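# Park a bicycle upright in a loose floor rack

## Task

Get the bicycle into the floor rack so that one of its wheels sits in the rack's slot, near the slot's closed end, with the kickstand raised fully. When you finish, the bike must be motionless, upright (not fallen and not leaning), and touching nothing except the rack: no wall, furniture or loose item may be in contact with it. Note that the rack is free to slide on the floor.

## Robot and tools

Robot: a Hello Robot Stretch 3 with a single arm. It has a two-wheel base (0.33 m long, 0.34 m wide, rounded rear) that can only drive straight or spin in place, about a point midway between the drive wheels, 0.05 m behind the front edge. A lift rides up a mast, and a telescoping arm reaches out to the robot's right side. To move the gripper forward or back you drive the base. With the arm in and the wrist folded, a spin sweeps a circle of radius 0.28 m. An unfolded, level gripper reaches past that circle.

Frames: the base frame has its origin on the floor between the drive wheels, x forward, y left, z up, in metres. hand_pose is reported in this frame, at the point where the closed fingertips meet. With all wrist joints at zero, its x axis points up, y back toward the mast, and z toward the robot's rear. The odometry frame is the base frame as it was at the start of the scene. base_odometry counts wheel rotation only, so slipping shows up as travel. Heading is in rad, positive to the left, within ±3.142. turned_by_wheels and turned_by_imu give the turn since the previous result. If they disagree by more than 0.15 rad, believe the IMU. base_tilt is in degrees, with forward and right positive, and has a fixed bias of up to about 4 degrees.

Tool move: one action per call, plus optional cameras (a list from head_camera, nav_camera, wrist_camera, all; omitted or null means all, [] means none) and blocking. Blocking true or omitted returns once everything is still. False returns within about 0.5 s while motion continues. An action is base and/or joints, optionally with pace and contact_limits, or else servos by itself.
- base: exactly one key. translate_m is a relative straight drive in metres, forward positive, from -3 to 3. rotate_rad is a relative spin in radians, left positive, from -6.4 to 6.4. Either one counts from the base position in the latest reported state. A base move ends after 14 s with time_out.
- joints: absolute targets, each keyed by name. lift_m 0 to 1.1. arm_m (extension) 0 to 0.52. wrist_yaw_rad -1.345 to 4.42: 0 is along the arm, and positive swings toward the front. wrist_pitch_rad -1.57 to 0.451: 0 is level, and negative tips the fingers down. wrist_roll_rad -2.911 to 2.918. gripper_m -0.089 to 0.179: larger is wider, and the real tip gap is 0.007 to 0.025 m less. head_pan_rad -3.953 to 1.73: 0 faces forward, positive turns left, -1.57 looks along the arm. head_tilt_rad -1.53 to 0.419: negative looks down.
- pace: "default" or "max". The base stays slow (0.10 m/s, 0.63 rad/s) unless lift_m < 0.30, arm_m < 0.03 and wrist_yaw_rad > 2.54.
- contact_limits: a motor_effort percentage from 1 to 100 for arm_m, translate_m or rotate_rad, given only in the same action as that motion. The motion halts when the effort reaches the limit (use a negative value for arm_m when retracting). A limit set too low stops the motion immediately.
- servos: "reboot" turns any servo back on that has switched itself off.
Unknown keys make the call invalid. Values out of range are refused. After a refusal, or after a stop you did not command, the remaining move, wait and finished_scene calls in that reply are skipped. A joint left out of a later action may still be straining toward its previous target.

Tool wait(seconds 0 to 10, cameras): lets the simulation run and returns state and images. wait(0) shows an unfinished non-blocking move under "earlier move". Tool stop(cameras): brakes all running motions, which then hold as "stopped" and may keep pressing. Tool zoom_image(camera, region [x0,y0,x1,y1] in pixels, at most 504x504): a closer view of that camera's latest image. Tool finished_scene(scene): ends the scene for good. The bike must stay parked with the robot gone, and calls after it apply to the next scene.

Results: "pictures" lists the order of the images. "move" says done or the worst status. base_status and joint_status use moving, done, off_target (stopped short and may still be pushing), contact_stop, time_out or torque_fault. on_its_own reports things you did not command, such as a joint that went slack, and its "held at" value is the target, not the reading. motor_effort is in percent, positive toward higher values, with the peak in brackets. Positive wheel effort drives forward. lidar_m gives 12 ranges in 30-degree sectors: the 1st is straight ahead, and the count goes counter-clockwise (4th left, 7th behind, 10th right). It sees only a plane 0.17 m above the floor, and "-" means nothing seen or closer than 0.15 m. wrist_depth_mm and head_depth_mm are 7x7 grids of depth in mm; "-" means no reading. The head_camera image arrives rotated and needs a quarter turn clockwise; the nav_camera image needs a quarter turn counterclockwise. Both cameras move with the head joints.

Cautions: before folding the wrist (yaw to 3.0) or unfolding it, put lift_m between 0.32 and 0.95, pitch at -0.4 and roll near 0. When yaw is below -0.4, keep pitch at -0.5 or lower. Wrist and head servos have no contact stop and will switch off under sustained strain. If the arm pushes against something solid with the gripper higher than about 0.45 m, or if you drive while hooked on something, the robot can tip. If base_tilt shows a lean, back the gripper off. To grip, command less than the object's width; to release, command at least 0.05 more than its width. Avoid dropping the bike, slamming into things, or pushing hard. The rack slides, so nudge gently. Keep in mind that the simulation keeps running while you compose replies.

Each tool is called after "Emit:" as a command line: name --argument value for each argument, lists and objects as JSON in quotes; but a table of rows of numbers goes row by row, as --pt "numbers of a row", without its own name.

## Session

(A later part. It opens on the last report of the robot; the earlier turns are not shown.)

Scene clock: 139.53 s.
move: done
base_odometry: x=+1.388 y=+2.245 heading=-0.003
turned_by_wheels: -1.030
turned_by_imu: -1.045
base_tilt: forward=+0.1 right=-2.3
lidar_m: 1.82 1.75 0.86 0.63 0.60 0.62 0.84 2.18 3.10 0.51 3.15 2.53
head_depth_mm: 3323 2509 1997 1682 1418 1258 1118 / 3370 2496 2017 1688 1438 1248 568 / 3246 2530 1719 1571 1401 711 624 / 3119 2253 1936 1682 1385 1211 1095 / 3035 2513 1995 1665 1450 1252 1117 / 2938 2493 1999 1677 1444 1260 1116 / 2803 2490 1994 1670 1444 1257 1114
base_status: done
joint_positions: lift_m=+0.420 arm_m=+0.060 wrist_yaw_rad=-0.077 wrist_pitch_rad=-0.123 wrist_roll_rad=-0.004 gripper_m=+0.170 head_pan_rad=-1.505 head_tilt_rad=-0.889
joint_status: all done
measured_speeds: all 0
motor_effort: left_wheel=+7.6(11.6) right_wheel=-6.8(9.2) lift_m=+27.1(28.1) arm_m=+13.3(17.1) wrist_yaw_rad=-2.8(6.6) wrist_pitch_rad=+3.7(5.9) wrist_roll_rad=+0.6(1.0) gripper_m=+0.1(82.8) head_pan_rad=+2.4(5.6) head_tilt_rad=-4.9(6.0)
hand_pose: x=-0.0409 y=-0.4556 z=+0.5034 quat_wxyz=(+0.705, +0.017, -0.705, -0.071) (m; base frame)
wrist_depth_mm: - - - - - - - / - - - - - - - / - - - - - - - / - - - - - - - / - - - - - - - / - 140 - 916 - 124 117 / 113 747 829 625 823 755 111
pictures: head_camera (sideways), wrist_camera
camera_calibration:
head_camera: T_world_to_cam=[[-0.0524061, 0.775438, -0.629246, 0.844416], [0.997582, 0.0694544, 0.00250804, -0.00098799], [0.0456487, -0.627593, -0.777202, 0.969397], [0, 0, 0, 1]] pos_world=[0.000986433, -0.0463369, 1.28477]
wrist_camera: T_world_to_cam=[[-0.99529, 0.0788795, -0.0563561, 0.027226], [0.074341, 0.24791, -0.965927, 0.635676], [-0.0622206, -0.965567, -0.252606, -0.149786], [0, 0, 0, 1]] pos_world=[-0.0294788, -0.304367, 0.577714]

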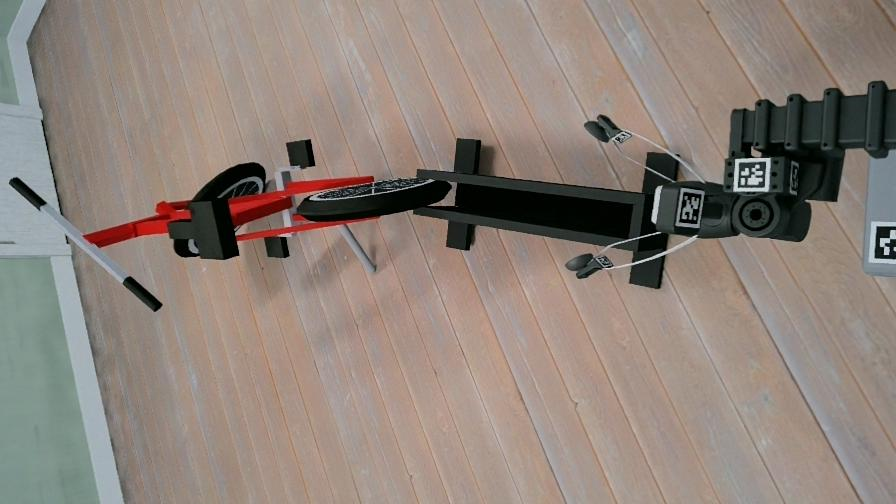

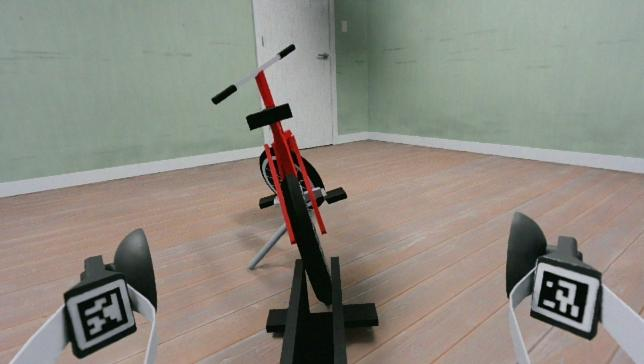

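Emit:
move --base '{"translate_m": 0.012}' --joints '{"arm_m": 0.155}' --cameras '["wrist_camera"]'

Emit:
move --joints '{"lift_m": 0.14}' --cameras '["wrist_camera", "head_camera"]'

Scene clock: 144.53 s.
move: done
base_odometry: x=+1.400 y=+2.245 heading=-0.003
turned_by_wheels: +0.000
turned_by_imu: +0.001
base_tilt: forward=+0.1 right=-2.3
lidar_m: 1.81 1.73 0.88 0.63 0.61 0.63 0.85 2.21 3.10 0.51 3.13 2.52
head_depth_mm: 3304 2503 2009 1674 1432 1251 1113 / 3334 2498 1998 1675 1412 1196 568 / 3132 2543 1755 1579 1417 678 1114 / 3120 2231 1961 1675 1375 1237 1117 / 3019 2509 2011 1678 1432 1256 1116 / 2893 2479 2003 1658 1448 1257 1123 / 2777 2490 2010 1677 1440 1253 1117
base_status: done
joint_positions: lift_m=+0.420 arm_m=+0.155 wrist_yaw_rad=-0.077 wrist_pitch_rad=-0.122 wrist_roll_rad=-0.003 gripper_m=+0.170 head_pan_rad=-1.505 head_tilt_rad=-0.889
joint_status: all done
measured_speeds: all 0
motor_effort: left_wheel=+5.8(10.7) right_wheel=+0.8(4.5) lift_m=+26.1(26.8) arm_m=+13.9(16.7) wrist_yaw_rad=-2.0(3.5) wrist_pitch_rad=+3.8(4.0) wrist_roll_rad=+0.7(0.8) gripper_m=+0.7(0.8) head_pan_rad=+2.6(3.2) head_tilt_rad=-5.6(5.9)
hand_pose: x=-0.0409 y=-0.5506 z=+0.5035 quat_wxyz=(+0.705, +0.016, -0.705, -0.071) (m; base frame)
wrist_depth_mm: - - - - - - - / - - - - - - - / - - - - - - - / - - - - - - - / - - - - - - - / - 140 - 915 - 124 117 / 113 793 842 597 788 752 111
pictures: wrist_camera
camera_calibration:
wrist_camera: T_world_to_cam=[[-0.995275, 0.0789913, -0.0564638, 0.0348108], [0.0744379, 0.247352, -0.966062, 0.659137], [-0.062344, -0.9657, -0.252063, -0.241859], [0, 0, 0, 1]] pos_world=[-0.029497, -0.399352, 0.577769]

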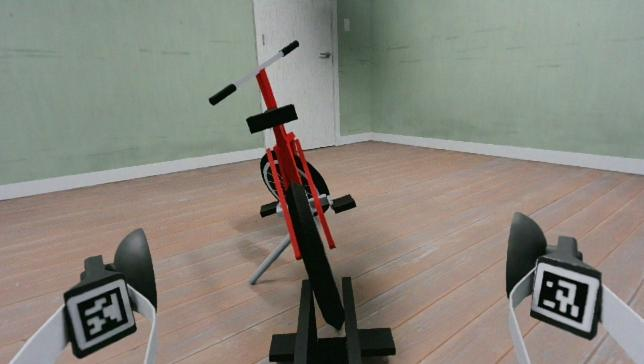

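Scene clock: 147.90 s.
move: done
base_odometry: x=+1.400 y=+2.245 heading=-0.003
turned_by_wheels: +0.000
turned_by_imu: +0.000
base_tilt: forward=+0.1 right=-2.4
lidar_m: 1.81 1.74 0.88 0.63 0.61 0.63 0.85 2.20 3.11 0.51 3.15 2.51
head_depth_mm: 3321 2491 2018 1658 1435 1256 1112 / 3315 2501 1993 1665 1436 1252 1113 / 3114 2478 1768 1573 1404 1000 901 / 3138 2265 1959 1678 1405 1230 1114 / 3082 2501 2002 1666 1438 1255 1120 / 2916 2512 2024 1677 1431 1256 1118 / 2815 2487 2024 1646 1431 1258 1115
base_status: not commanded
joint_positions: lift_m=+0.140 arm_m=+0.155 wrist_yaw_rad=-0.077 wrist_pitch_rad=-0.122 wrist_roll_rad=-0.003 gripper_m=+0.170 head_pan_rad=-1.505 head_tilt_rad=-0.889
joint_status: all done
measured_speeds: all 0
motor_effort: left_wheel=+5.9(6.5) right_wheel=+0.7(1.1) lift_m=+23.7(24.8) arm_m=+12.3(14.0) wrist_yaw_rad=-1.8(3.5) wrist_pitch_rad=+3.6(3.8) wrist_roll_rad=+0.6(0.8) gripper_m=+0.0(0.9) head_pan_rad=+1.9(3.5) head_tilt_rad=-5.8(6.2)
hand_pose: x=-0.0409 y=-0.5506 z=+0.2236 quat_wxyz=(+0.705, +0.016, -0.705, -0.071) (m; base frame)
wrist_depth_mm: - - - - - - - / - - - - - - - / - - - - - - - / - - - 598 - - - / 790 767 745 401 662 697 670 / 569 140 485 375 504 125 118 / 112 400 208 385 383 394 111
pictures: head_camera (sideways), wrist_camera
camera_calibration:
head_camera: T_world_to_cam=[[-0.0524474, 0.775439, -0.629241, 0.84441], [0.997578, 0.0695072, 0.00250806, -0.000987997], [0.0456816, -0.627586, -0.777206, 0.969402], [0, 0, 0, 1]] pos_world=[0.000988878, -0.046337, 1.28477]
wrist_camera: T_world_to_cam=[[-0.995277, 0.0789618, -0.0564646, 0.0189922], [0.074399, 0.246854, -0.966193, 0.388523], [-0.0623538, -0.96583, -0.251563, -0.312618], [0, 0, 0, 1]] pos_world=[-0.0294962, -0.399344, 0.297817]

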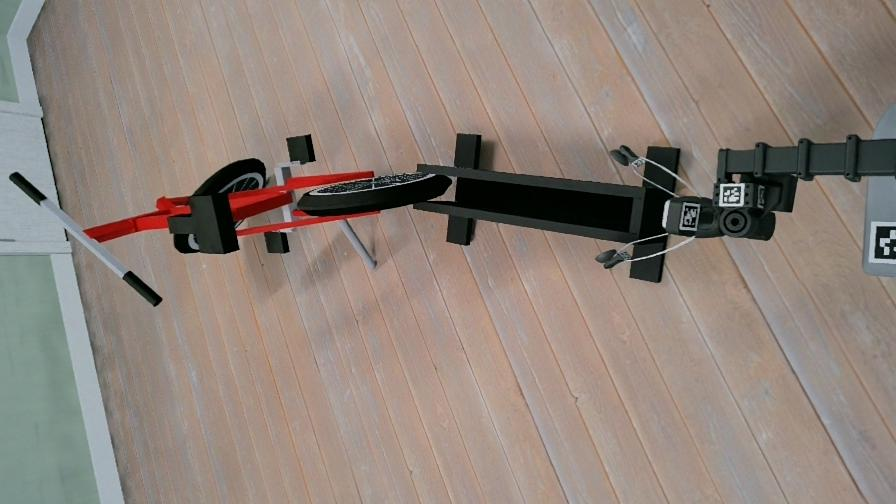

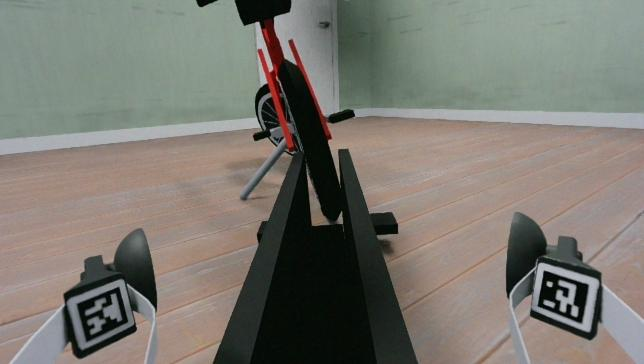

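Emit:
zoom_image --camera "wrist_camera" --region '[240, 120, 420, 300]'

Scaled by 2.800.

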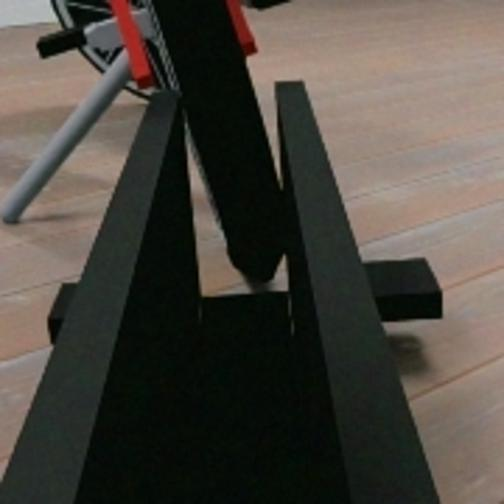

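Emit:
move --joints '{"lift_m": 0.035}' --cameras '["wrist_camera", "head_camera"]'

Scene clock: 150.43 s.
move: done
base_odometry: x=+1.400 y=+2.245 heading=-0.003
turned_by_wheels: +0.000
turned_by_imu: +0.000
base_tilt: forward=+0.1 right=-2.4
lidar_m: 1.81 1.74 0.88 0.63 0.61 0.63 0.85 2.21 3.12 0.59 3.14 2.52
head_depth_mm: 3298 2492 1984 1684 1440 1248 1120 / 3312 2500 1984 1676 1436 1257 1117 / 3177 2497 1755 1555 1400 1235 940 / 3079 2235 1941 1674 1399 1212 1111 / 3013 2492 2010 1675 1439 1257 1115 / 2944 2510 2016 1691 1442 1260 1120 / 2828 2533 2010 1684 1432 1264 1118
base_status: not commanded
joint_positions: lift_m=+0.035 arm_m=+0.155 wrist_yaw_rad=-0.077 wrist_pitch_rad=-0.122 wrist_roll_rad=-0.003 gripper_m=+0.170 head_pan_rad=-1.505 head_tilt_rad=-0.889
joint_status: all done
measured_speeds: all 0
motor_effort: left_wheel=+5.6(6.3) right_wheel=+0.8(1.1) lift_m=+22.0(25.6) arm_m=+11.8(12.7) wrist_yaw_rad=-2.5(3.3) wrist_pitch_rad=+3.7(3.8) wrist_roll_rad=+0.7(0.8) gripper_m=-0.4(0.8) head_pan_rad=+2.3(3.3) head_tilt_rad=-5.2(6.1)
hand_pose: x=-0.0409 y=-0.5506 z=+0.1187 quat_wxyz=(+0.705, +0.016, -0.705, -0.071) (m; base frame)
wrist_depth_mm: - - - - - - - / - - - - - - - / - - - 384 - - - / 854 809 120 114 128 669 648 / 510 121 118 118 119 451 442 / 361 126 125 124 126 128 117 / 112 123 133 132 133 256 111
pictures: head_camera (sideways), wrist_camera
camera_calibration:
head_camera: T_world_to_cam=[[-0.0524472, 0.775439, -0.629241, 0.84441], [0.997578, 0.069507, 0.00250806, -0.000987997], [0.0456815, -0.627586, -0.777206, 0.969402], [0, 0, 0, 1]] pos_world=[0.000988867, -0.046337, 1.28477]
wrist_camera: T_world_to_cam=[[-0.995278, 0.0789544, -0.0564649, 0.0130615], [0.0743897, 0.246733, -0.966224, 0.287045], [-0.0623559, -0.965862, -0.251441, -0.339062], [0, 0, 0, 1]] pos_world=[-0.029496, -0.399342, 0.192833]

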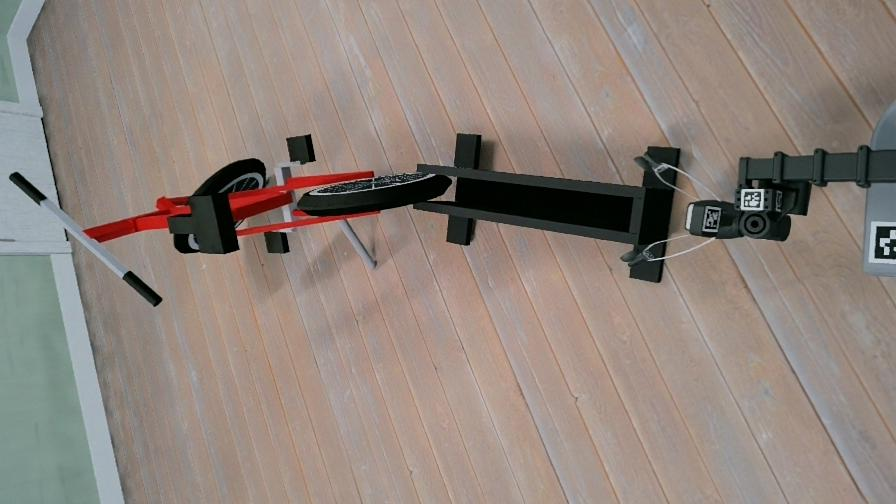

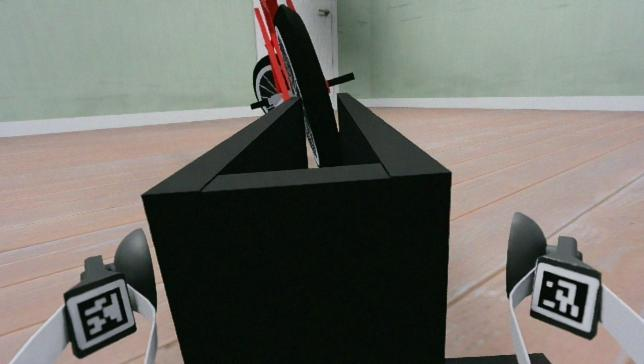

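Emit:
move --base '{"translate_m": 0.012}' --joints '{"arm_m": 0.185}' --cameras '[]'

Emit:
move --joints '{"gripper_m": 0.07}' --cameras '["wrist_camera"]'

Emit:
move --base '{"translate_m": -0.09}' --contact_limits '{"translate_m": 60}' --cameras '["wrist_camera", "head_camera"]'

Scene clock: 151.80 s.
move: done
base_odometry: x=+1.412 y=+2.245 heading=-0.003
turned_by_wheels: +0.000
turned_by_imu: +0.000
base_tilt: forward=+0.1 right=-2.3
lidar_m: 1.80 1.72 0.88 0.64 0.62 0.63 0.86 2.23 3.12 1.50 3.14 2.50
head_depth_mm: 3298 2472 2015 1671 1428 1259 1116 / 3277 2490 1986 1671 1430 1260 1115 / 3213 2335 1750 1555 1408 1196 941 / 3147 2331 1931 1678 1407 1242 1113 / 3038 2516 2011 1666 1432 1251 1120 / 2893 2516 1990 1669 1430 1259 1117 / 2784 2529 2016 1676 1440 1257 1123
base_status: done
joint_positions: lift_m=+0.035 arm_m=+0.185 wrist_yaw_rad=-0.090 wrist_pitch_rad=-0.122 wrist_roll_rad=-0.003 gripper_m=+0.170 head_pan_rad=-1.505 head_tilt_rad=-0.889
joint_status: all done
measured_speeds: all 0
motor_effort: left_wheel=+4.4(10.8) right_wheel=+3.6(5.2) lift_m=+24.4(24.9) arm_m=+15.1(18.5) wrist_yaw_rad=+7.5(8.5) wrist_pitch_rad=+3.7(3.7) wrist_roll_rad=+0.6(0.7) gripper_m=-1.0(1.5) head_pan_rad=+2.1(3.0) head_tilt_rad=-4.5(6.1)
hand_pose: x=-0.0439 y=-0.5804 z=+0.1187 quat_wxyz=(+0.705, +0.012, -0.706, -0.075) (m; base frame)
wrist_depth_mm: - - - - - - - / - - - 901 - - - / - - - 397 231 - - / 872 885 127 235 102 117 650 / 509 88 87 87 89 87 442 / 368 121 91 93 91 93 116 / 112 99 97 97 98 98 112
pictures: none
No camera images: "cameras" was empty.

Scene clock: 153.33 s.
move: done
base_odometry: x=+1.412 y=+2.245 heading=-0.003
turned_by_wheels: +0.000
turned_by_imu: +0.000
base_tilt: forward=+0.1 right=-2.3
lidar_m: 1.80 1.72 0.88 0.64 0.62 0.63 0.86 2.22 3.14 1.50 3.13 2.51
head_depth_mm: 3395 2533 2013 1656 1437 1256 1111 / 3324 2520 2020 1678 1434 1257 1113 / 3174 2297 1771 1570 1411 1197 942 / 3099 2324 1952 1679 1404 1233 1116 / 3100 2482 2010 1670 1430 1255 1112 / 2920 2521 1986 1663 1441 1262 1118 / 2819 2524 2018 1687 1428 1266 1123
base_status: not commanded
joint_positions: lift_m=+0.035 arm_m=+0.185 wrist_yaw_rad=-0.093 wrist_pitch_rad=-0.122 wrist_roll_rad=-0.002 gripper_m=+0.072 head_pan_rad=-1.505 head_tilt_rad=-0.889
joint_status: all done
measured_speeds: all 0
on_its_own: wrist_yaw_rad is at rest, and its effort (+11.2) is outside its rest range (-9 to +9)
motor_effort: left_wheel=+4.8(5.2) right_wheel=+3.2(3.8) lift_m=+27.9(27.9) arm_m=+14.8(15.5) wrist_yaw_rad=+11.2(12.1) wrist_pitch_rad=+3.6(3.9) wrist_roll_rad=+0.3(0.7) gripper_m=-34.1(100.0) head_pan_rad=+2.0(3.3) head_tilt_rad=-5.7(6.1)
hand_pose: x=-0.0449 y=-0.5803 z=+0.1187 quat_wxyz=(+0.704, +0.010, -0.706, -0.076) (m; base frame)
wrist_depth_mm: - - - - - - - / - - - 917 - - - / - - - 411 234 - - / 866 895 130 246 103 619 645 / 513 88 88 87 89 88 438 / 368 119 92 93 92 94 117 / 113 114 97 97 98 99 111
pictures: wrist_camera
camera_calibration:
wrist_camera: T_world_to_cam=[[-0.99383, 0.094887, -0.0574366, 0.0208631], [0.0792699, 0.245421, -0.96617, 0.294108], [-0.0775809, -0.964762, -0.251429, -0.368001], [0, 0, 0, 1]] pos_world=[-0.0311294, -0.429194, 0.192831]

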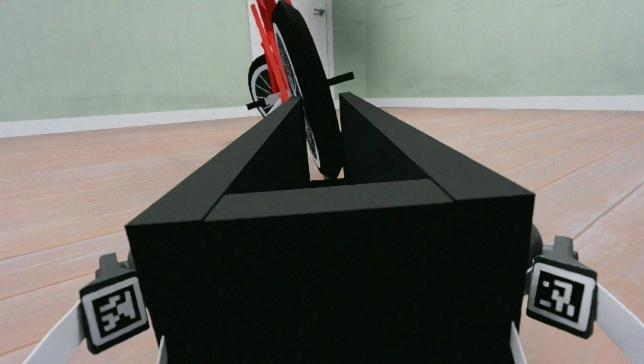

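Scene clock: 155.60 s.
move: done
base_odometry: x=+1.322 y=+2.245 heading=-0.002
turned_by_wheels: +0.000
turned_by_imu: +0.001
base_tilt: forward=+0.1 right=-2.3
lidar_m: 1.88 1.80 0.82 0.59 0.57 0.58 0.79 2.07 3.04 0.57 3.19 2.61
head_depth_mm: 3341 2510 2021 1670 1420 1253 1114 / 3340 2484 2019 1663 1450 1251 1115 / 3247 2515 1918 1628 1440 1201 942 / 3064 1771 1851 1603 1410 1210 1116 / 3058 2509 2008 1669 1443 1249 1114 / 2908 2542 2007 1671 1437 1260 1119 / 2818 2536 2010 1685 1437 1260 1113
base_status: done
joint_positions: lift_m=+0.035 arm_m=+0.185 wrist_yaw_rad=+0.010 wrist_pitch_rad=-0.119 wrist_roll_rad=-0.011 gripper_m=+0.075 head_pan_rad=-1.505 head_tilt_rad=-0.889
joint_status: not commanded
measured_speeds: all 0
on_its_own: wrist_yaw_rad is held at -0.001, not at your -0.080, by its stall guard, which is not easing now; wrist_yaw_rad is at rest, and its effort (-9.9) is outside its rest range (-9 to +9)
motor_effort: left_wheel=+9.2(11.2) right_wheel=-10.3(24.3) lift_m=+20.1(28.8) arm_m=+15.3(15.6) wrist_yaw_rad=-9.9(54.4) wrist_pitch_rad=+3.0(4.2) wrist_roll_rad=+3.1(3.4) gripper_m=-20.5(34.7) head_pan_rad=+1.9(3.0) head_tilt_rad=-5.1(6.4)
contact_limits: translate_m 60 (maximum 100)
hand_pose: x=-0.0190 y=-0.5815 z=+0.1194 quat_wxyz=(+0.710, +0.046, -0.701, -0.039) (m; base frame)
wrist_depth_mm: - - - - - - - / - - - 852 - - - / - - - 478 - - - / 833 824 131 289 102 707 674 / 512 87 87 87 89 89 446 / 367 92 91 93 92 95 296 / 112 98 96 96 98 100 105
pictures: head_camera (sideways), wrist_camera
camera_calibration:
head_camera: T_world_to_cam=[[-0.0524562, 0.775507, -0.629156, 0.844299], [0.997578, 0.0695124, 0.00250848, -0.000988538], [0.0456795, -0.6275, -0.777275, 0.969492], [0, 0, 0, 1]] pos_world=[0.000989009, -0.0463352, 1.28476]
wrist_camera: T_world_to_cam=[[-0.998773, -0.00927636, -0.0486371, -0.0149269], [0.0447894, 0.249482, -0.967343, 0.294911], [0.0211075, -0.968335, -0.24876, -0.367534], [0, 0, 0, 1]] pos_world=[-0.0203598, -0.429609, 0.193127]

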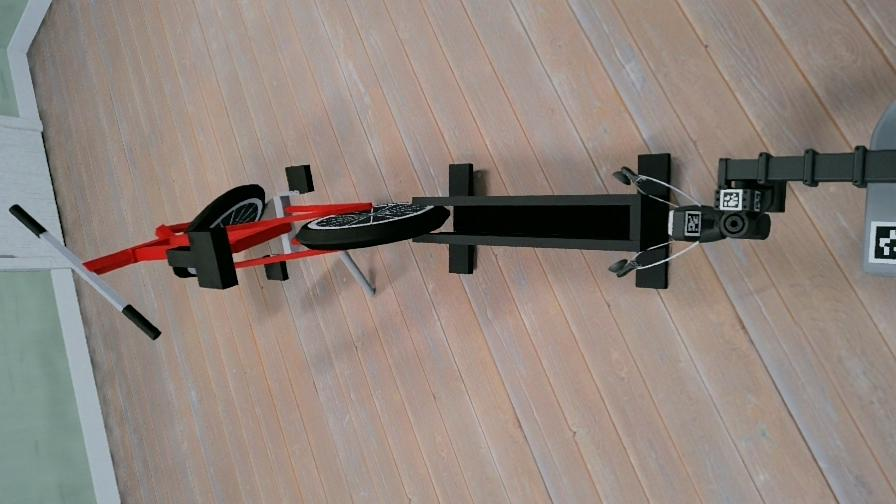

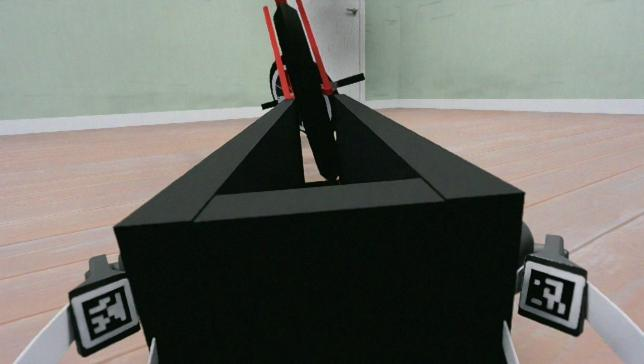

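Emit:
move --joints '{"arm_m": 0.215}' --contact_limits '{"arm_m": 50}' --cameras '["head_camera","wrist_camera"]'

Scene clock: 157.50 s.
move: done
base_odometry: x=+1.322 y=+2.245 heading=-0.003
turned_by_wheels: +0.000
turned_by_imu: +0.000
base_tilt: forward=+0.1 right=-2.4
lidar_m: 1.87 1.80 0.81 0.59 0.57 0.58 0.79 2.06 3.04 0.54 3.18 2.62
head_depth_mm: 3327 2505 1998 1663 1440 1251 1108 / 3315 2526 1999 1671 1435 1252 1118 / 3260 2466 1934 1599 1409 1144 934 / 3107 1765 1798 1603 1409 1213 1117 / 3041 2490 2005 1663 1435 1255 1116 / 2928 2518 2011 1660 1437 1254 1121 / 2860 2486 1993 1679 1439 1260 1126
base_status: not commanded
joint_positions: lift_m=+0.035 arm_m=+0.215 wrist_yaw_rad=+0.008 wrist_pitch_rad=-0.103 wrist_roll_rad=-0.031 gripper_m=+0.075 head_pan_rad=-1.505 head_tilt_rad=-0.890
joint_status: all done
measured_speeds: all 0
on_its_own: wrist_yaw_rad is held at -0.001, not at your -0.080, by its stall guard, which is not easing now
motor_effort: left_wheel=+5.6(9.3) right_wheel=-5.2(10.3) lift_m=+18.2(18.3) arm_m=+9.8(41.2) wrist_yaw_rad=-7.8(10.9) wrist_pitch_rad=+0.2(3.2) wrist_roll_rad=+9.7(9.8) gripper_m=-20.5(20.8) head_pan_rad=+2.2(3.2) head_tilt_rad=-4.2(6.0)
contact_limits: arm_m 50 (drawing in: default 33, maximum 55; extending or still: default 42, maximum 70); translate_m 60 (maximum 100)
hand_pose: x=-0.0193 y=-0.6126 z=+0.1235 quat_wxyz=(+0.717, +0.040, -0.695, -0.033) (m; base frame)
wrist_depth_mm: - - - - - - - / - - - 940 - - - / - - 371 443 226 - - / 843 830 128 274 101 784 753 / 513 87 87 86 89 88 479 / 367 92 91 93 92 95 319 / 112 115 96 97 97 100 106
pictures: head_camera (sideways), wrist_camera
camera_calibration:
head_camera: T_world_to_cam=[[-0.0524976, 0.776151, -0.628357, 0.843259], [0.997578, 0.0695085, 0.00251239, -0.000993626], [0.0456262, -0.626704, -0.777921, 0.970331], [0, 0, 0, 1]] pos_world=[0.000987791, -0.0463176, 1.28471]
wrist_camera: T_world_to_cam=[[-0.999516, -0.01067, -0.0292113, -0.0186314], [0.025915, 0.233493, -0.972013, 0.297078], [0.017192, -0.9723, -0.233104, -0.401032], [0, 0, 0, 1]] pos_world=[-0.0194266, -0.459487, 0.194737]

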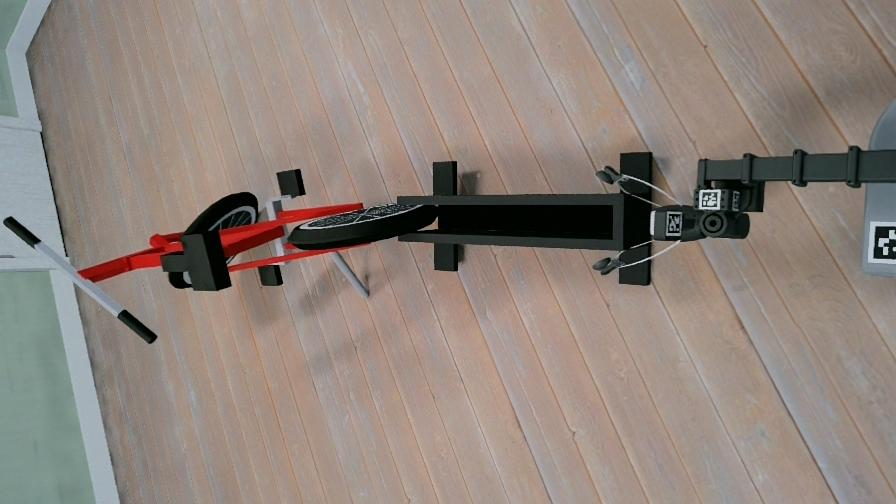

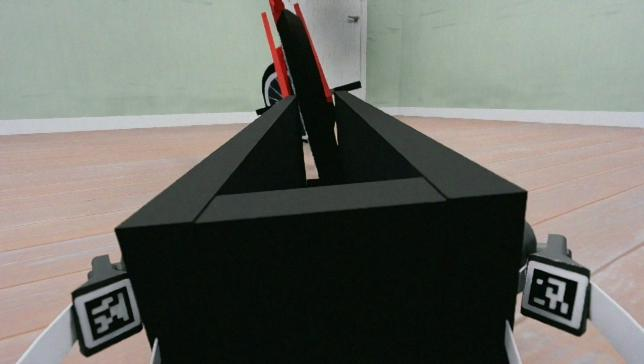

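Emit:
move --joints '{"arm_m": 0.245}' --contact_limits '{"arm_m": 60}' --cameras '["head_camera","wrist_camera"]'

Emit:
move --joints '{"arm_m": 0.275}' --contact_limits '{"arm_m": 60}' --cameras '["head_camera","wrist_camera"]'

Scene clock: 158.80 s.
move: done
base_odometry: x=+1.322 y=+2.245 heading=-0.003
turned_by_wheels: +0.000
turned_by_imu: +0.000
base_tilt: forward=+0.1 right=-2.4
lidar_m: 1.88 1.80 0.82 0.59 0.57 0.58 0.79 2.06 3.05 0.57 3.18 2.61
head_depth_mm: 3294 2473 2013 1666 1435 1255 1119 / 3341 2489 2013 1662 1439 1253 1113 / 3257 2522 1953 1588 1387 1042 940 / 3124 1933 1838 1592 1400 1213 1121 / 3027 2426 2008 1676 1427 1262 1112 / 2944 2503 1998 1681 1435 1255 1120 / 2863 2478 2005 1667 1439 1258 1112
base_status: not commanded
joint_positions: lift_m=+0.035 arm_m=+0.245 wrist_yaw_rad=+0.002 wrist_pitch_rad=-0.103 wrist_roll_rad=-0.032 gripper_m=+0.075 head_pan_rad=-1.505 head_tilt_rad=-0.890
joint_status: all done
measured_speeds: all 0
on_its_own: wrist_yaw_rad is held at -0.001, not at your -0.080, by its stall guard, which is not easing now
motor_effort: left_wheel=+2.2(5.8) right_wheel=-3.0(5.2) lift_m=+19.3(19.4) arm_m=+21.1(42.7) wrist_yaw_rad=-3.7(8.9) wrist_pitch_rad=+0.2(1.1) wrist_roll_rad=+10.1(10.7) gripper_m=-20.4(21.2) head_pan_rad=+1.9(3.2) head_tilt_rad=-3.7(5.3)
contact_limits: arm_m 60 (drawing in: default 33, maximum 55; extending or still: default 42, maximum 70); translate_m 60 (maximum 100)
hand_pose: x=-0.0211 y=-0.6425 z=+0.1233 quat_wxyz=(+0.718, +0.038, -0.694, -0.036) (m; base frame)
wrist_depth_mm: - - - - - - - / - - - - - - - / - - 339 385 206 - - / 826 844 126 277 100 698 768 / 507 86 87 86 88 88 490 / 368 91 91 92 91 94 118 / 111 115 96 96 97 99 110
pictures: head_camera (sideways), wrist_camera
camera_calibration:
head_camera: T_world_to_cam=[[-0.0525852, 0.77651, -0.627907, 0.842673], [0.997573, 0.0695889, 0.00251459, -0.000996459], [0.0456479, -0.62625, -0.778285, 0.970804], [0, 0, 0, 1]] pos_world=[0.000990935, -0.0463081, 1.28468]
wrist_camera: T_world_to_cam=[[-0.999601, -0.00397841, -0.0279494, -0.016531], [0.0262415, 0.23414, -0.971849, 0.304301], [0.0104105, -0.972195, -0.233942, -0.43011], [0, 0, 0, 1]] pos_world=[-0.0200321, -0.489466, 0.194651]

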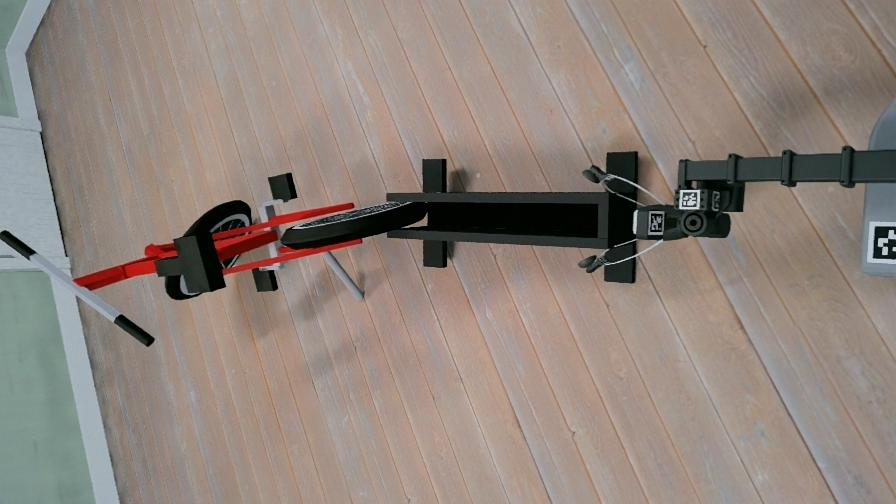

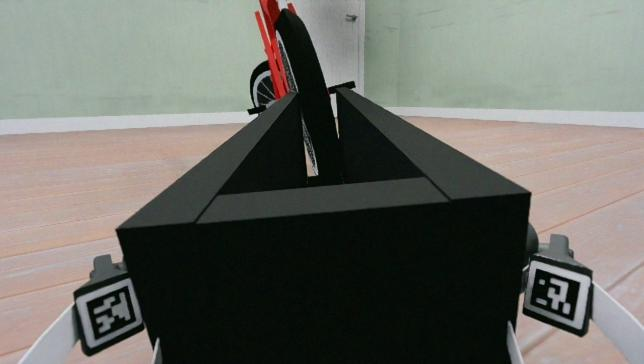

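Scene clock: 160.00 s.
move: done
base_odometry: x=+1.322 y=+2.245 heading=-0.003
turned_by_wheels: +0.000
turned_by_imu: +0.000
base_tilt: forward=+0.1 right=-2.3
lidar_m: 1.89 1.80 0.82 0.59 0.57 0.59 0.79 2.06 3.05 0.60 3.18 2.61
head_depth_mm: 3282 2473 1995 1655 1430 1249 1122 / 3304 2498 1986 1684 1437 1255 1123 / 3239 2494 1932 1588 1359 1056 929 / 3097 1942 1850 1639 1380 1233 1117 / 3019 2412 1983 1675 1433 1262 1117 / 2910 2488 1995 1672 1438 1245 1115 / 2875 2468 1997 1663 1440 1254 1122
base_status: not commanded
joint_positions: lift_m=+0.035 arm_m=+0.275 wrist_yaw_rad=-0.004 wrist_pitch_rad=-0.104 wrist_roll_rad=-0.030 gripper_m=+0.075 head_pan_rad=-1.505 head_tilt_rad=-0.892
joint_status: all done
measured_speeds: translate_m=+0.000 rotate_rad=+0.000 lift_m=+0.000 arm_m=-0.001 wrist_yaw_rad=+0.000 wrist_pitch_rad=+0.000 wrist_roll_rad=+0.000 head_pan_rad=+0.000 head_tilt_rad=+0.000
on_its_own: wrist_yaw_rad is held at -0.001, not at your -0.080, by its stall guard, which is not easing now
motor_effort: left_wheel=+0.2(2.3) right_wheel=+0.1(3.1) lift_m=+20.4(20.5) arm_m=+2.5(45.6) wrist_yaw_rad=+0.7(2.9) wrist_pitch_rad=+0.1(1.2) wrist_roll_rad=+9.2(10.6) gripper_m=-20.9(21.1) head_pan_rad=+2.7(2.7) head_tilt_rad=-3.1(5.3)
contact_limits: arm_m 60 (drawing in: default 33, maximum 55; extending or still: default 42, maximum 70); translate_m 60 (maximum 100)
hand_pose: x=-0.0224 y=-0.6726 z=+0.1232 quat_wxyz=(+0.717, +0.036, -0.695, -0.038) (m; base frame)
wrist_depth_mm: - - - - - - - / - - - 784 - - - / - - 322 403 207 - - / 836 811 127 262 99 684 757 / 516 86 86 86 88 87 492 / 367 91 90 92 91 93 117 / 110 115 96 96 97 98 111
pictures: head_camera (sideways), wrist_camera
camera_calibration:
head_camera: T_world_to_cam=[[-0.0528436, 0.777707, -0.626402, 0.840713], [0.997557, 0.0698132, 0.00252194, -0.00100592], [0.0456924, -0.624738, -0.779496, 0.97238], [0, 0, 0, 1]] pos_world=[0.000999372, -0.046276, 1.28459]
wrist_camera: T_world_to_cam=[[-0.999537, 0.00160795, -0.0303683, -0.01394], [0.0298988, 0.234442, -0.97167, 0.311535], [0.00555721, -0.972129, -0.234381, -0.459417], [0, 0, 0, 1]] pos_world=[-0.020695, -0.519627, 0.194607]

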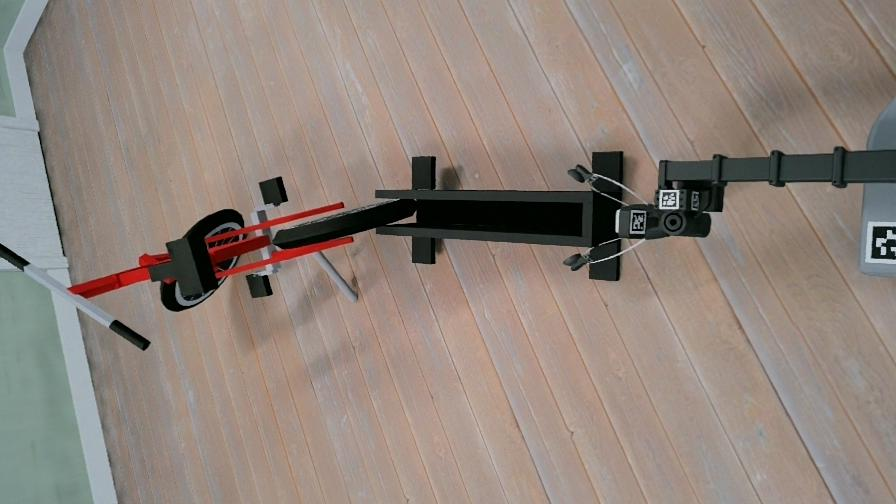

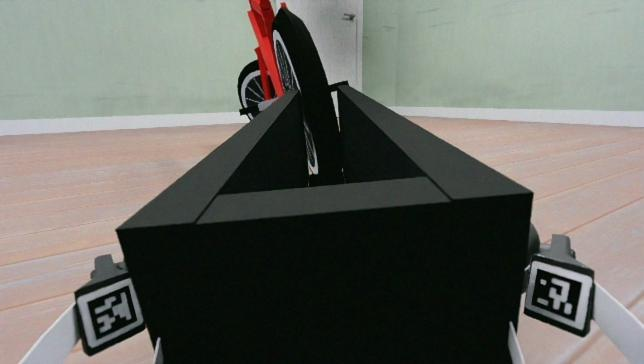

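Emit:
zoom_image --camera "head_camera" --region '[0, 120, 448, 372]'

Emit:
zoom_image --camera "wrist_camera" --region '[200, 0, 400, 200]'

Scaled by 1.125 from the camera's 896x504 image, which has a finer 1280x720 frame.

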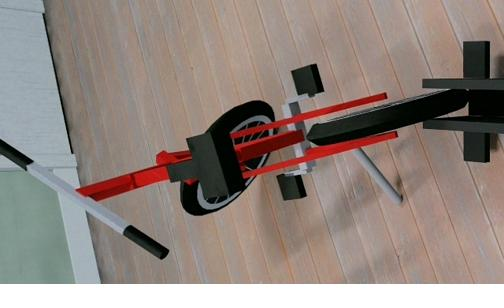

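Scaled by 2.520.

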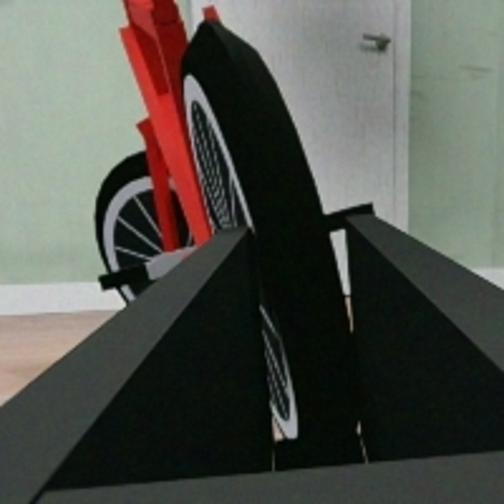

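Emit:
move --joints '{"gripper_m": 0.17}' --cameras '[]'

Emit:
move --joints '{"arm_m": 0.05}' --cameras '[]'

Emit:
move --joints '{"arm_m": 0.0, "lift_m": 0.42, "wrist_yaw_rad": 0, "wrist_pitch_rad": -1.5, "gripper_m": 0.0}' --pace "max" --cameras '["head_camera"]'

Scene clock: 163.10 s.
move: done
base_odometry: x=+1.322 y=+2.245 heading=-0.003
turned_by_wheels: +0.000
turned_by_imu: +0.000
base_tilt: forward=+0.1 right=-2.3
lidar_m: 1.88 1.81 0.82 0.59 0.57 0.58 0.79 2.06 3.05 0.60 3.18 2.61
head_depth_mm: 3318 2470 1968 1664 1433 1247 1113 / 3384 2470 1994 1669 1422 1254 1115 / 3242 2509 1946 1599 1376 1055 933 / 3094 1973 1843 1624 1373 1239 1115 / 2992 2398 1996 1682 1427 1253 1115 / 2943 2510 1992 1675 1432 1264 1123 / 2858 2501 1993 1675 1429 1267 1114
base_status: not commanded
joint_positions: lift_m=+0.035 arm_m=+0.275 wrist_yaw_rad=-0.001 wrist_pitch_rad=-0.111 wrist_roll_rad=-0.006 gripper_m=+0.170 head_pan_rad=-1.505 head_tilt_rad=-0.892
joint_status: all done
measured_speeds: all 0
on_its_own: wrist_yaw_rad is held at -0.001, not at your -0.080, by its stall guard, which is not easing now
motor_effort: left_wheel=-0.1(0.4) right_wheel=+0.4(0.5) lift_m=+23.4(23.4) arm_m=+0.5(0.7) wrist_yaw_rad=-0.4(2.8) wrist_pitch_rad=+1.7(1.9) wrist_roll_rad=+1.6(9.4) gripper_m=-0.6(81.0) head_pan_rad=+1.8(3.4) head_tilt_rad=-4.2(4.4)
contact_limits: arm_m 60 (drawing in: default 33, maximum 55; extending or still: default 42, maximum 70); translate_m 60 (maximum 100)
hand_pose: x=-0.0216 y=-0.6719 z=+0.1213 quat_wxyz=(+0.709, +0.040, -0.703, -0.040) (m; base frame)
wrist_depth_mm: - - - - - - - / - - - 581 - - - / - - 235 389 184 - - / 878 830 125 98 88 89 690 / 568 83 82 82 82 83 458 / 354 88 87 89 88 90 118 / 111 95 93 93 95 95 111
pictures: none
No camera images: "cameras" was empty.

Scene clock: 165.53 s.
move: contact_stop
base_odometry: x=+1.322 y=+2.245 heading=-0.003
turned_by_wheels: +0.000
turned_by_imu: +0.000
base_tilt: forward=+0.2 right=-2.3
lidar_m: 1.89 1.80 0.82 0.59 0.57 0.58 0.79 2.05 3.05 0.60 3.18 2.62
head_depth_mm: 3274 2500 1986 1664 1433 1246 1115 / 3228 2500 1993 1676 1429 1256 1116 / 3285 2490 1947 1592 1382 1253 914 / 3112 1973 1843 1622 1380 1249 1082 / 3024 2402 2025 1680 1433 1257 1111 / 2911 2465 1994 1669 1435 1253 1119 / 2847 2485 1994 1662 1432 1253 1123
base_status: not commanded
joint_positions: lift_m=+0.035 arm_m=+0.073 wrist_yaw_rad=+0.021 wrist_pitch_rad=-0.115 wrist_roll_rad=-0.003 gripper_m=+0.170 head_pan_rad=-1.505 head_tilt_rad=-0.892
joint_status: arm_m contact_stop (moved -0.202 of -0.225)
measured_speeds: all 0
on_its_own: wrist_yaw_rad is held at -0.001, not at your -0.080, by its stall guard, which is not easing now; arm_m is slack since a contact_stop (your +0.050 is given up); lift_m is at rest, and its effort (+1.4) is outside its rest range (+3 to +55); wrist_yaw_rad is at rest, and its effort (-19.9) is outside its rest range (-9 to +9)
motor_effort: left_wheel=+0.2(0.5) right_wheel=+0.1(0.5) lift_m=+1.4(25.1) arm_m=+0.5(32.8) wrist_yaw_rad=-19.9(28.2) wrist_pitch_rad=+2.4(2.5) wrist_roll_rad=+0.6(1.7) gripper_m=-0.2(0.9) head_pan_rad=+2.1(3.0) head_tilt_rad=-3.2(4.4)
contact_limits: translate_m 60 (maximum 100)
hand_pose: x=-0.0161 y=-0.4701 z=+0.1204 quat_wxyz=(+0.708, +0.048, -0.704, -0.033) (m; base frame)
wrist_depth_mm: - - - - - - - / - - - - - - - / - - - 281 - - - / 879 861 809 292 648 706 684 / 524 524 499 304 352 457 446 / 383 140 331 321 320 138 117 / 112 266 282 281 276 262 111
pictures: none
ARM HIT: the arm struck its own base or body hard.
No camera images: "cameras" was empty.

not run: a stop that you did not command came earlier in this reply.

Emit:
move --joints '{"arm_m": 0.10}' --cameras '[]'

Emit:
move --joints '{"lift_m": 0.42, "wrist_yaw_rad": 0}' --pace "max" --cameras '[]'

Emit:
move --joints '{"arm_m": 0.0, "wrist_pitch_rad": -1.4, "gripper_m": 0.0}' --pace "max" --cameras '["head_camera"]'

Scene clock: 166.83 s.
move: done
base_odometry: x=+1.322 y=+2.245 heading=-0.003
turned_by_wheels: +0.000
turned_by_imu: +0.000
base_tilt: forward=+0.1 right=-2.4
lidar_m: 1.88 1.80 0.82 0.59 0.57 0.58 0.79 2.07 3.04 0.60 3.17 2.61
head_depth_mm: 3230 2470 1995 1676 1442 1251 1118 / 3272 2484 2004 1655 1430 1253 1111 / 3220 2495 1953 1591 1381 1253 925 / 3178 1969 1831 1633 1370 1248 1097 / 3034 2379 1993 1663 1442 1260 1112 / 2950 2483 2015 1669 1420 1258 1107 / 2868 2478 1994 1668 1426 1256 1117
base_status: not commanded
joint_positions: lift_m=+0.035 arm_m=+0.100 wrist_yaw_rad=+0.002 wrist_pitch_rad=-0.115 wrist_roll_rad=-0.003 gripper_m=+0.170 head_pan_rad=-1.505 head_tilt_rad=-0.892
joint_status: all done
measured_speeds: all 0
on_its_own: wrist_yaw_rad is held at -0.001, not at your -0.080, by its stall guard, which is not easing now
motor_effort: left_wheel=-0.2(0.6) right_wheel=-0.1(0.5) lift_m=+29.4(30.4) arm_m=+14.0(17.6) wrist_yaw_rad=-2.9(19.0) wrist_pitch_rad=+2.3(2.5) wrist_roll_rad=+0.4(0.7) gripper_m=+0.1(0.7) head_pan_rad=+1.6(3.0) head_tilt_rad=-3.6(4.4)
contact_limits: translate_m 60 (maximum 100)
hand_pose: x=-0.0210 y=-0.4968 z=+0.1204 quat_wxyz=(+0.707, +0.042, -0.704, -0.040) (m; base frame)
wrist_depth_mm: - - - - - - - / - - - - - - - / - - - 254 - - - / 881 833 719 261 650 706 667 / 533 513 465 277 343 465 449 / 369 140 316 294 298 137 117 / 112 264 283 280 273 261 111
pictures: none
No camera images: "cameras" was empty.

Scene clock: 170.20 s.
move: done
base_odometry: x=+1.322 y=+2.245 heading=-0.003
turned_by_wheels: +0.000
turned_by_imu: +0.000
base_tilt: forward=+0.1 right=-2.3
lidar_m: 1.88 1.81 0.82 0.59 0.57 0.59 0.79 2.05 3.04 0.60 3.18 2.62
head_depth_mm: 3263 2506 1992 1662 1416 1255 1106 / 3292 2499 1998 1659 1426 1227 569 / 3245 2524 1931 1595 1355 646 1098 / 3201 1963 1826 1618 1353 1214 1114 / 3022 2425 1991 1673 1437 1254 1116 / 2918 2471 1976 1675 1431 1255 1121 / 2853 2496 1999 1661 1433 1256 1109
base_status: not commanded
joint_positions: lift_m=+0.420 arm_m=+0.100 wrist_yaw_rad=+0.002 wrist_pitch_rad=-0.115 wrist_roll_rad=-0.003 gripper_m=+0.170 head_pan_rad=-1.505 head_tilt_rad=-0.892
joint_status: all done
measured_speeds: all 0
motor_effort: left_wheel=+0.3(0.6) right_wheel=+0.0(0.6) lift_m=+29.0(33.1) arm_m=+8.7(13.8) wrist_yaw_rad=-2.6(6.3) wrist_pitch_rad=+2.3(2.6) wrist_roll_rad=+0.4(0.7) gripper_m=-0.2(0.7) head_pan_rad=+1.8(3.7) head_tilt_rad=-3.3(4.4)
contact_limits: translate_m 60 (maximum 100)
hand_pose: x=-0.0210 y=-0.4968 z=+0.5054 quat_wxyz=(+0.707, +0.042, -0.704, -0.040) (m; base frame)
wrist_depth_mm: - - - - - - - / - - - - - - - / - - - - - - - / - - - - - - - / - - - - - - - / - 140 - - - 124 117 / 112 793 834 605 826 768 111
pictures: none
No camera images: "cameras" was empty.

Scene clock: 172.43 s.
move: done
base_odometry: x=+1.322 y=+2.245 heading=-0.003
turned_by_wheels: +0.000
turned_by_imu: +0.000
base_tilt: forward=+0.1 right=-2.3
lidar_m: 1.89 1.81 0.82 0.59 0.57 0.59 0.79 2.06 3.04 0.60 3.19 2.61
head_depth_mm: 3257 2455 1985 1660 1432 1240 1111 / 3252 2470 2005 1654 1430 1258 564 / 3268 2492 1934 1603 1383 1259 574 / 3126 1946 1848 1623 1379 1260 944 / 3028 2417 1982 1670 1429 1254 1115 / 2940 2506 2005 1660 1431 1257 1111 / 2841 2483 1975 1675 1431 1251 1115
base_status: not commanded
joint_positions: lift_m=+0.420 arm_m=+0.000 wrist_yaw_rad=+0.002 wrist_pitch_rad=-1.395 wrist_roll_rad=-0.003 gripper_m=+0.000 head_pan_rad=-1.505 head_tilt_rad=-0.892
joint_status: all done
measured_speeds: all 0
motor_effort: left_wheel=+0.1(0.6) right_wheel=+0.3(0.5) lift_m=+22.2(28.6) arm_m=-10.2(15.6) wrist_yaw_rad=-2.2(3.0) wrist_pitch_rad=-1.3(3.2) wrist_roll_rad=+0.5(0.6) gripper_m=-1.0(83.3) head_pan_rad=+2.2(3.4) head_tilt_rad=-2.8(4.4)
contact_limits: translate_m 60 (maximum 100)
hand_pose: x=-0.0216 y=-0.1660 z=+0.3022 quat_wxyz=(+0.543, +0.455, -0.540, -0.453) (m; base frame)
wrist_depth_mm: 478 473 476 474 466 471 469 / 475 473 473 472 471 460 465 / 467 471 463 466 465 468 460 / 472 470 464 465 466 459 463 / 468 463 465 162 304 310 455 / 462 469 465 130 302 300 457 / 462 460 118 300 301 299 459
pictures: head_camera (sideways)
camera_calibration:
head_camera: T_world_to_cam=[[-0.052851, 0.777707, -0.626402, 0.840713], [0.997556, 0.0698227, 0.00252194, -0.00100592], [0.0456984, -0.624738, -0.779496, 0.97238], [0, 0, 0, 1]] pos_world=[0.000999813, -0.0462761, 1.28459]

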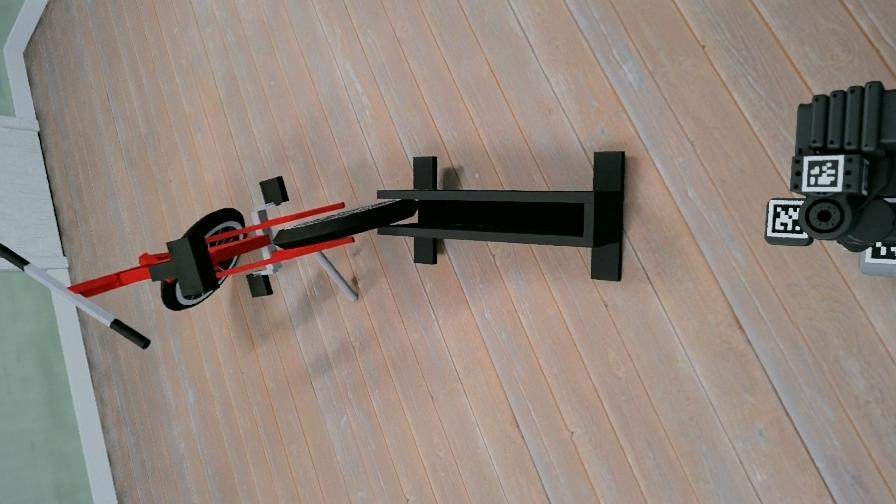

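Emit:
move --base '{"translate_m": 0.37}' --pace "max" --cameras '[]'

Emit:
move --base '{"rotate_rad": -1.31}' --joints '{"head_tilt_rad": -0.6}' --pace "max" --cameras '[]'

Emit:
move --base '{"translate_m": 1.3}' --pace "max" --cameras '["head_camera","nav_camera"]'

Scene clock: 177.50 s.
move: done
base_odometry: x=+1.692 y=+2.244 heading=-0.003
turned_by_wheels: +0.000
turned_by_imu: +0.001
base_tilt: forward=+0.1 right=-2.3
lidar_m: 1.55 1.49 1.10 0.79 0.76 0.78 1.06 2.75 0.70 1.30 3.00 2.16
head_depth_mm: 3289 2478 1937 1495 1330 1244 1119 / 3153 1681 1799 1631 1425 1250 564 / 3121 2252 2001 1668 1428 1255 574 / 3028 2500 2012 1658 1437 1262 949 / 2840 2479 2013 1666 1434 1259 1118 / 2805 2472 2004 1653 1432 1252 1119 / 2658 2489 2001 1667 1434 1252 1116
base_status: done
joint_positions: lift_m=+0.420 arm_m=+0.000 wrist_yaw_rad=+0.002 wrist_pitch_rad=-1.395 wrist_roll_rad=-0.003 gripper_m=+0.000 head_pan_rad=-1.505 head_tilt_rad=-0.892
joint_status: not commanded
measured_speeds: all 0
motor_effort: left_wheel=+3.8(9.4) right_wheel=+2.5(7.2) lift_m=+29.7(29.7) arm_m=-0.8(9.4) wrist_yaw_rad=-2.6(2.9) wrist_pitch_rad=-1.2(1.7) wrist_roll_rad=+0.5(0.6) gripper_m=-1.1(1.7) head_pan_rad=+1.8(3.2) head_tilt_rad=-3.9(5.1)
hand_pose: x=-0.0216 y=-0.1660 z=+0.3022 quat_wxyz=(+0.543, +0.455, -0.540, -0.453) (m; base frame)
wrist_depth_mm: 474 474 477 470 468 465 466 / 467 471 467 469 466 464 464 / 473 470 470 465 467 468 466 / 464 468 465 466 460 453 458 / 466 469 460 162 305 305 463 / 469 464 463 130 301 299 456 / 464 462 119 301 302 301 459
pictures: none
No camera images: "cameras" was empty.

Scene clock: 180.50 s.
move: done
base_odometry: x=+1.692 y=+2.244 heading=-1.312
turned_by_wheels: -1.310
turned_by_imu: -1.329
base_tilt: forward=+0.1 right=-2.3
lidar_m: 3.00 3.01 1.73 1.49 1.49 0.89 0.76 0.76 0.86 1.47 0.70 0.70
head_depth_mm: 1279 1336 1412 1475 1553 1461 1227 / 1578 1663 1754 1885 1747 1459 1232 / 2037 2186 2380 2230 1795 1462 1229 / 2806 3078 3096 2320 1776 1456 1229 / 2843 3118 3271 2302 1797 1458 1229 / 2776 3077 3238 2293 1801 1461 1227 / 2724 2966 3214 2301 1787 1465 1200
base_status: done
joint_positions: lift_m=+0.420 arm_m=+0.000 wrist_yaw_rad=+0.002 wrist_pitch_rad=-1.396 wrist_roll_rad=-0.003 gripper_m=+0.000 head_pan_rad=-1.505 head_tilt_rad=-0.606
joint_status: all done
measured_speeds: all 0
motor_effort: left_wheel=+6.4(11.7) right_wheel=-5.9(9.2) lift_m=+26.8(30.5) arm_m=+1.9(2.1) wrist_yaw_rad=-1.7(2.9) wrist_pitch_rad=-1.4(1.6) wrist_roll_rad=+0.5(0.6) gripper_m=-0.9(1.7) head_pan_rad=+2.3(3.2) head_tilt_rad=+2.8(3.8)
hand_pose: x=-0.0216 y=-0.1659 z=+0.3022 quat_wxyz=(+0.543, +0.456, -0.540, -0.454) (m; base frame)
wrist_depth_mm: 477 472 474 475 471 470 473 / 479 467 470 470 469 465 465 / 467 470 471 465 462 463 467 / 473 467 464 460 463 460 461 / 466 466 469 162 302 308 454 / 461 461 462 130 298 303 451 / 463 462 118 301 298 299 448
pictures: none
No camera images: "cameras" was empty.

Scene clock: 194.47 s.
move: done
base_odometry: x=+2.025 y=+0.987 heading=-1.312
turned_by_wheels: +0.000
turned_by_imu: +0.003
base_tilt: forward=+0.1 right=-2.3
lidar_m: 1.76 1.75 2.01 1.85 1.85 2.12 2.00 0.78 0.68 0.63 0.63 0.86
head_depth_mm: 2776 3053 3289 2333 1788 1448 1147 / 2690 2994 3158 2337 1800 1468 1168 / 2613 2952 3112 2309 1799 1069 1199 / 2529 2819 3065 2309 1792 912 1202 / 2522 2752 3001 2314 1804 1154 1228 / 2456 2644 2944 2286 1779 1083 1212 / 2425 2641 2894 2311 1794 1109 1224
base_status: done
joint_positions: lift_m=+0.420 arm_m=+0.000 wrist_yaw_rad=+0.002 wrist_pitch_rad=-1.396 wrist_roll_rad=-0.003 gripper_m=+0.000 head_pan_rad=-1.505 head_tilt_rad=-0.606
joint_status: not commanded
measured_speeds: all 0
motor_effort: left_wheel=+5.9(11.9) right_wheel=+1.0(5.8) lift_m=+23.5(26.7) arm_m=+4.5(4.8) wrist_yaw_rad=-0.9(3.0) wrist_pitch_rad=-1.3(1.6) wrist_roll_rad=+0.4(0.6) gripper_m=-1.0(1.9) head_pan_rad=+2.7(3.3) head_tilt_rad=+2.9(3.8)
hand_pose: x=-0.0216 y=-0.1659 z=+0.3022 quat_wxyz=(+0.543, +0.456, -0.540, -0.454) (m; base frame)
wrist_depth_mm: 472 475 470 471 465 475 468 / 469 475 474 474 469 468 467 / 468 477 473 466 469 462 465 / 475 467 465 462 456 460 455 / 467 467 467 162 305 307 459 / 460 463 462 130 301 300 455 / 463 458 119 303 300 297 457
pictures: head_camera (sideways), nav_camera (sideways)
camera_calibration:
head_camera: T_world_to_cam=[[-0.0390866, 0.569386, -0.821141, 1.09443], [0.997517, 0.0704168, 0.00134539, 0.000525338], [0.0585882, -0.819049, -0.570724, 0.700756], [0, 0, 0, 1]] pos_world=[0.00119754, -0.0492361, 1.29862]
nav_camera: T_world_to_cam=[[0.0300677, -0.553384, 0.832383, -1.04011], [-0.997365, -0.0716208, -0.0115876, 0.0716957], [0.0660283, -0.829841, -0.554079, 0.680759], [0, 0, 0, 1]] pos_world=[0.0578311, -0.005522, 1.24379]

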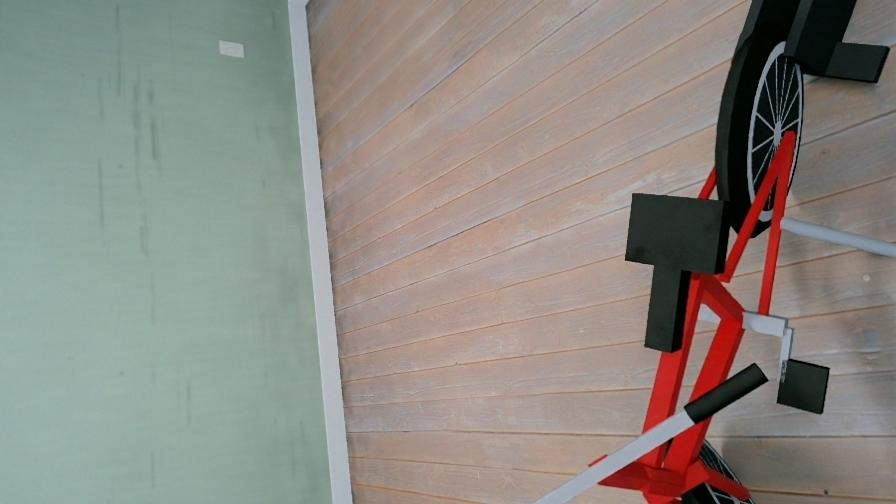

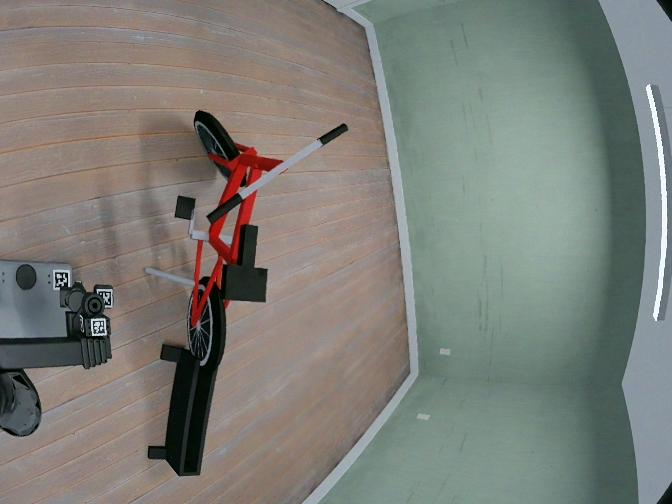

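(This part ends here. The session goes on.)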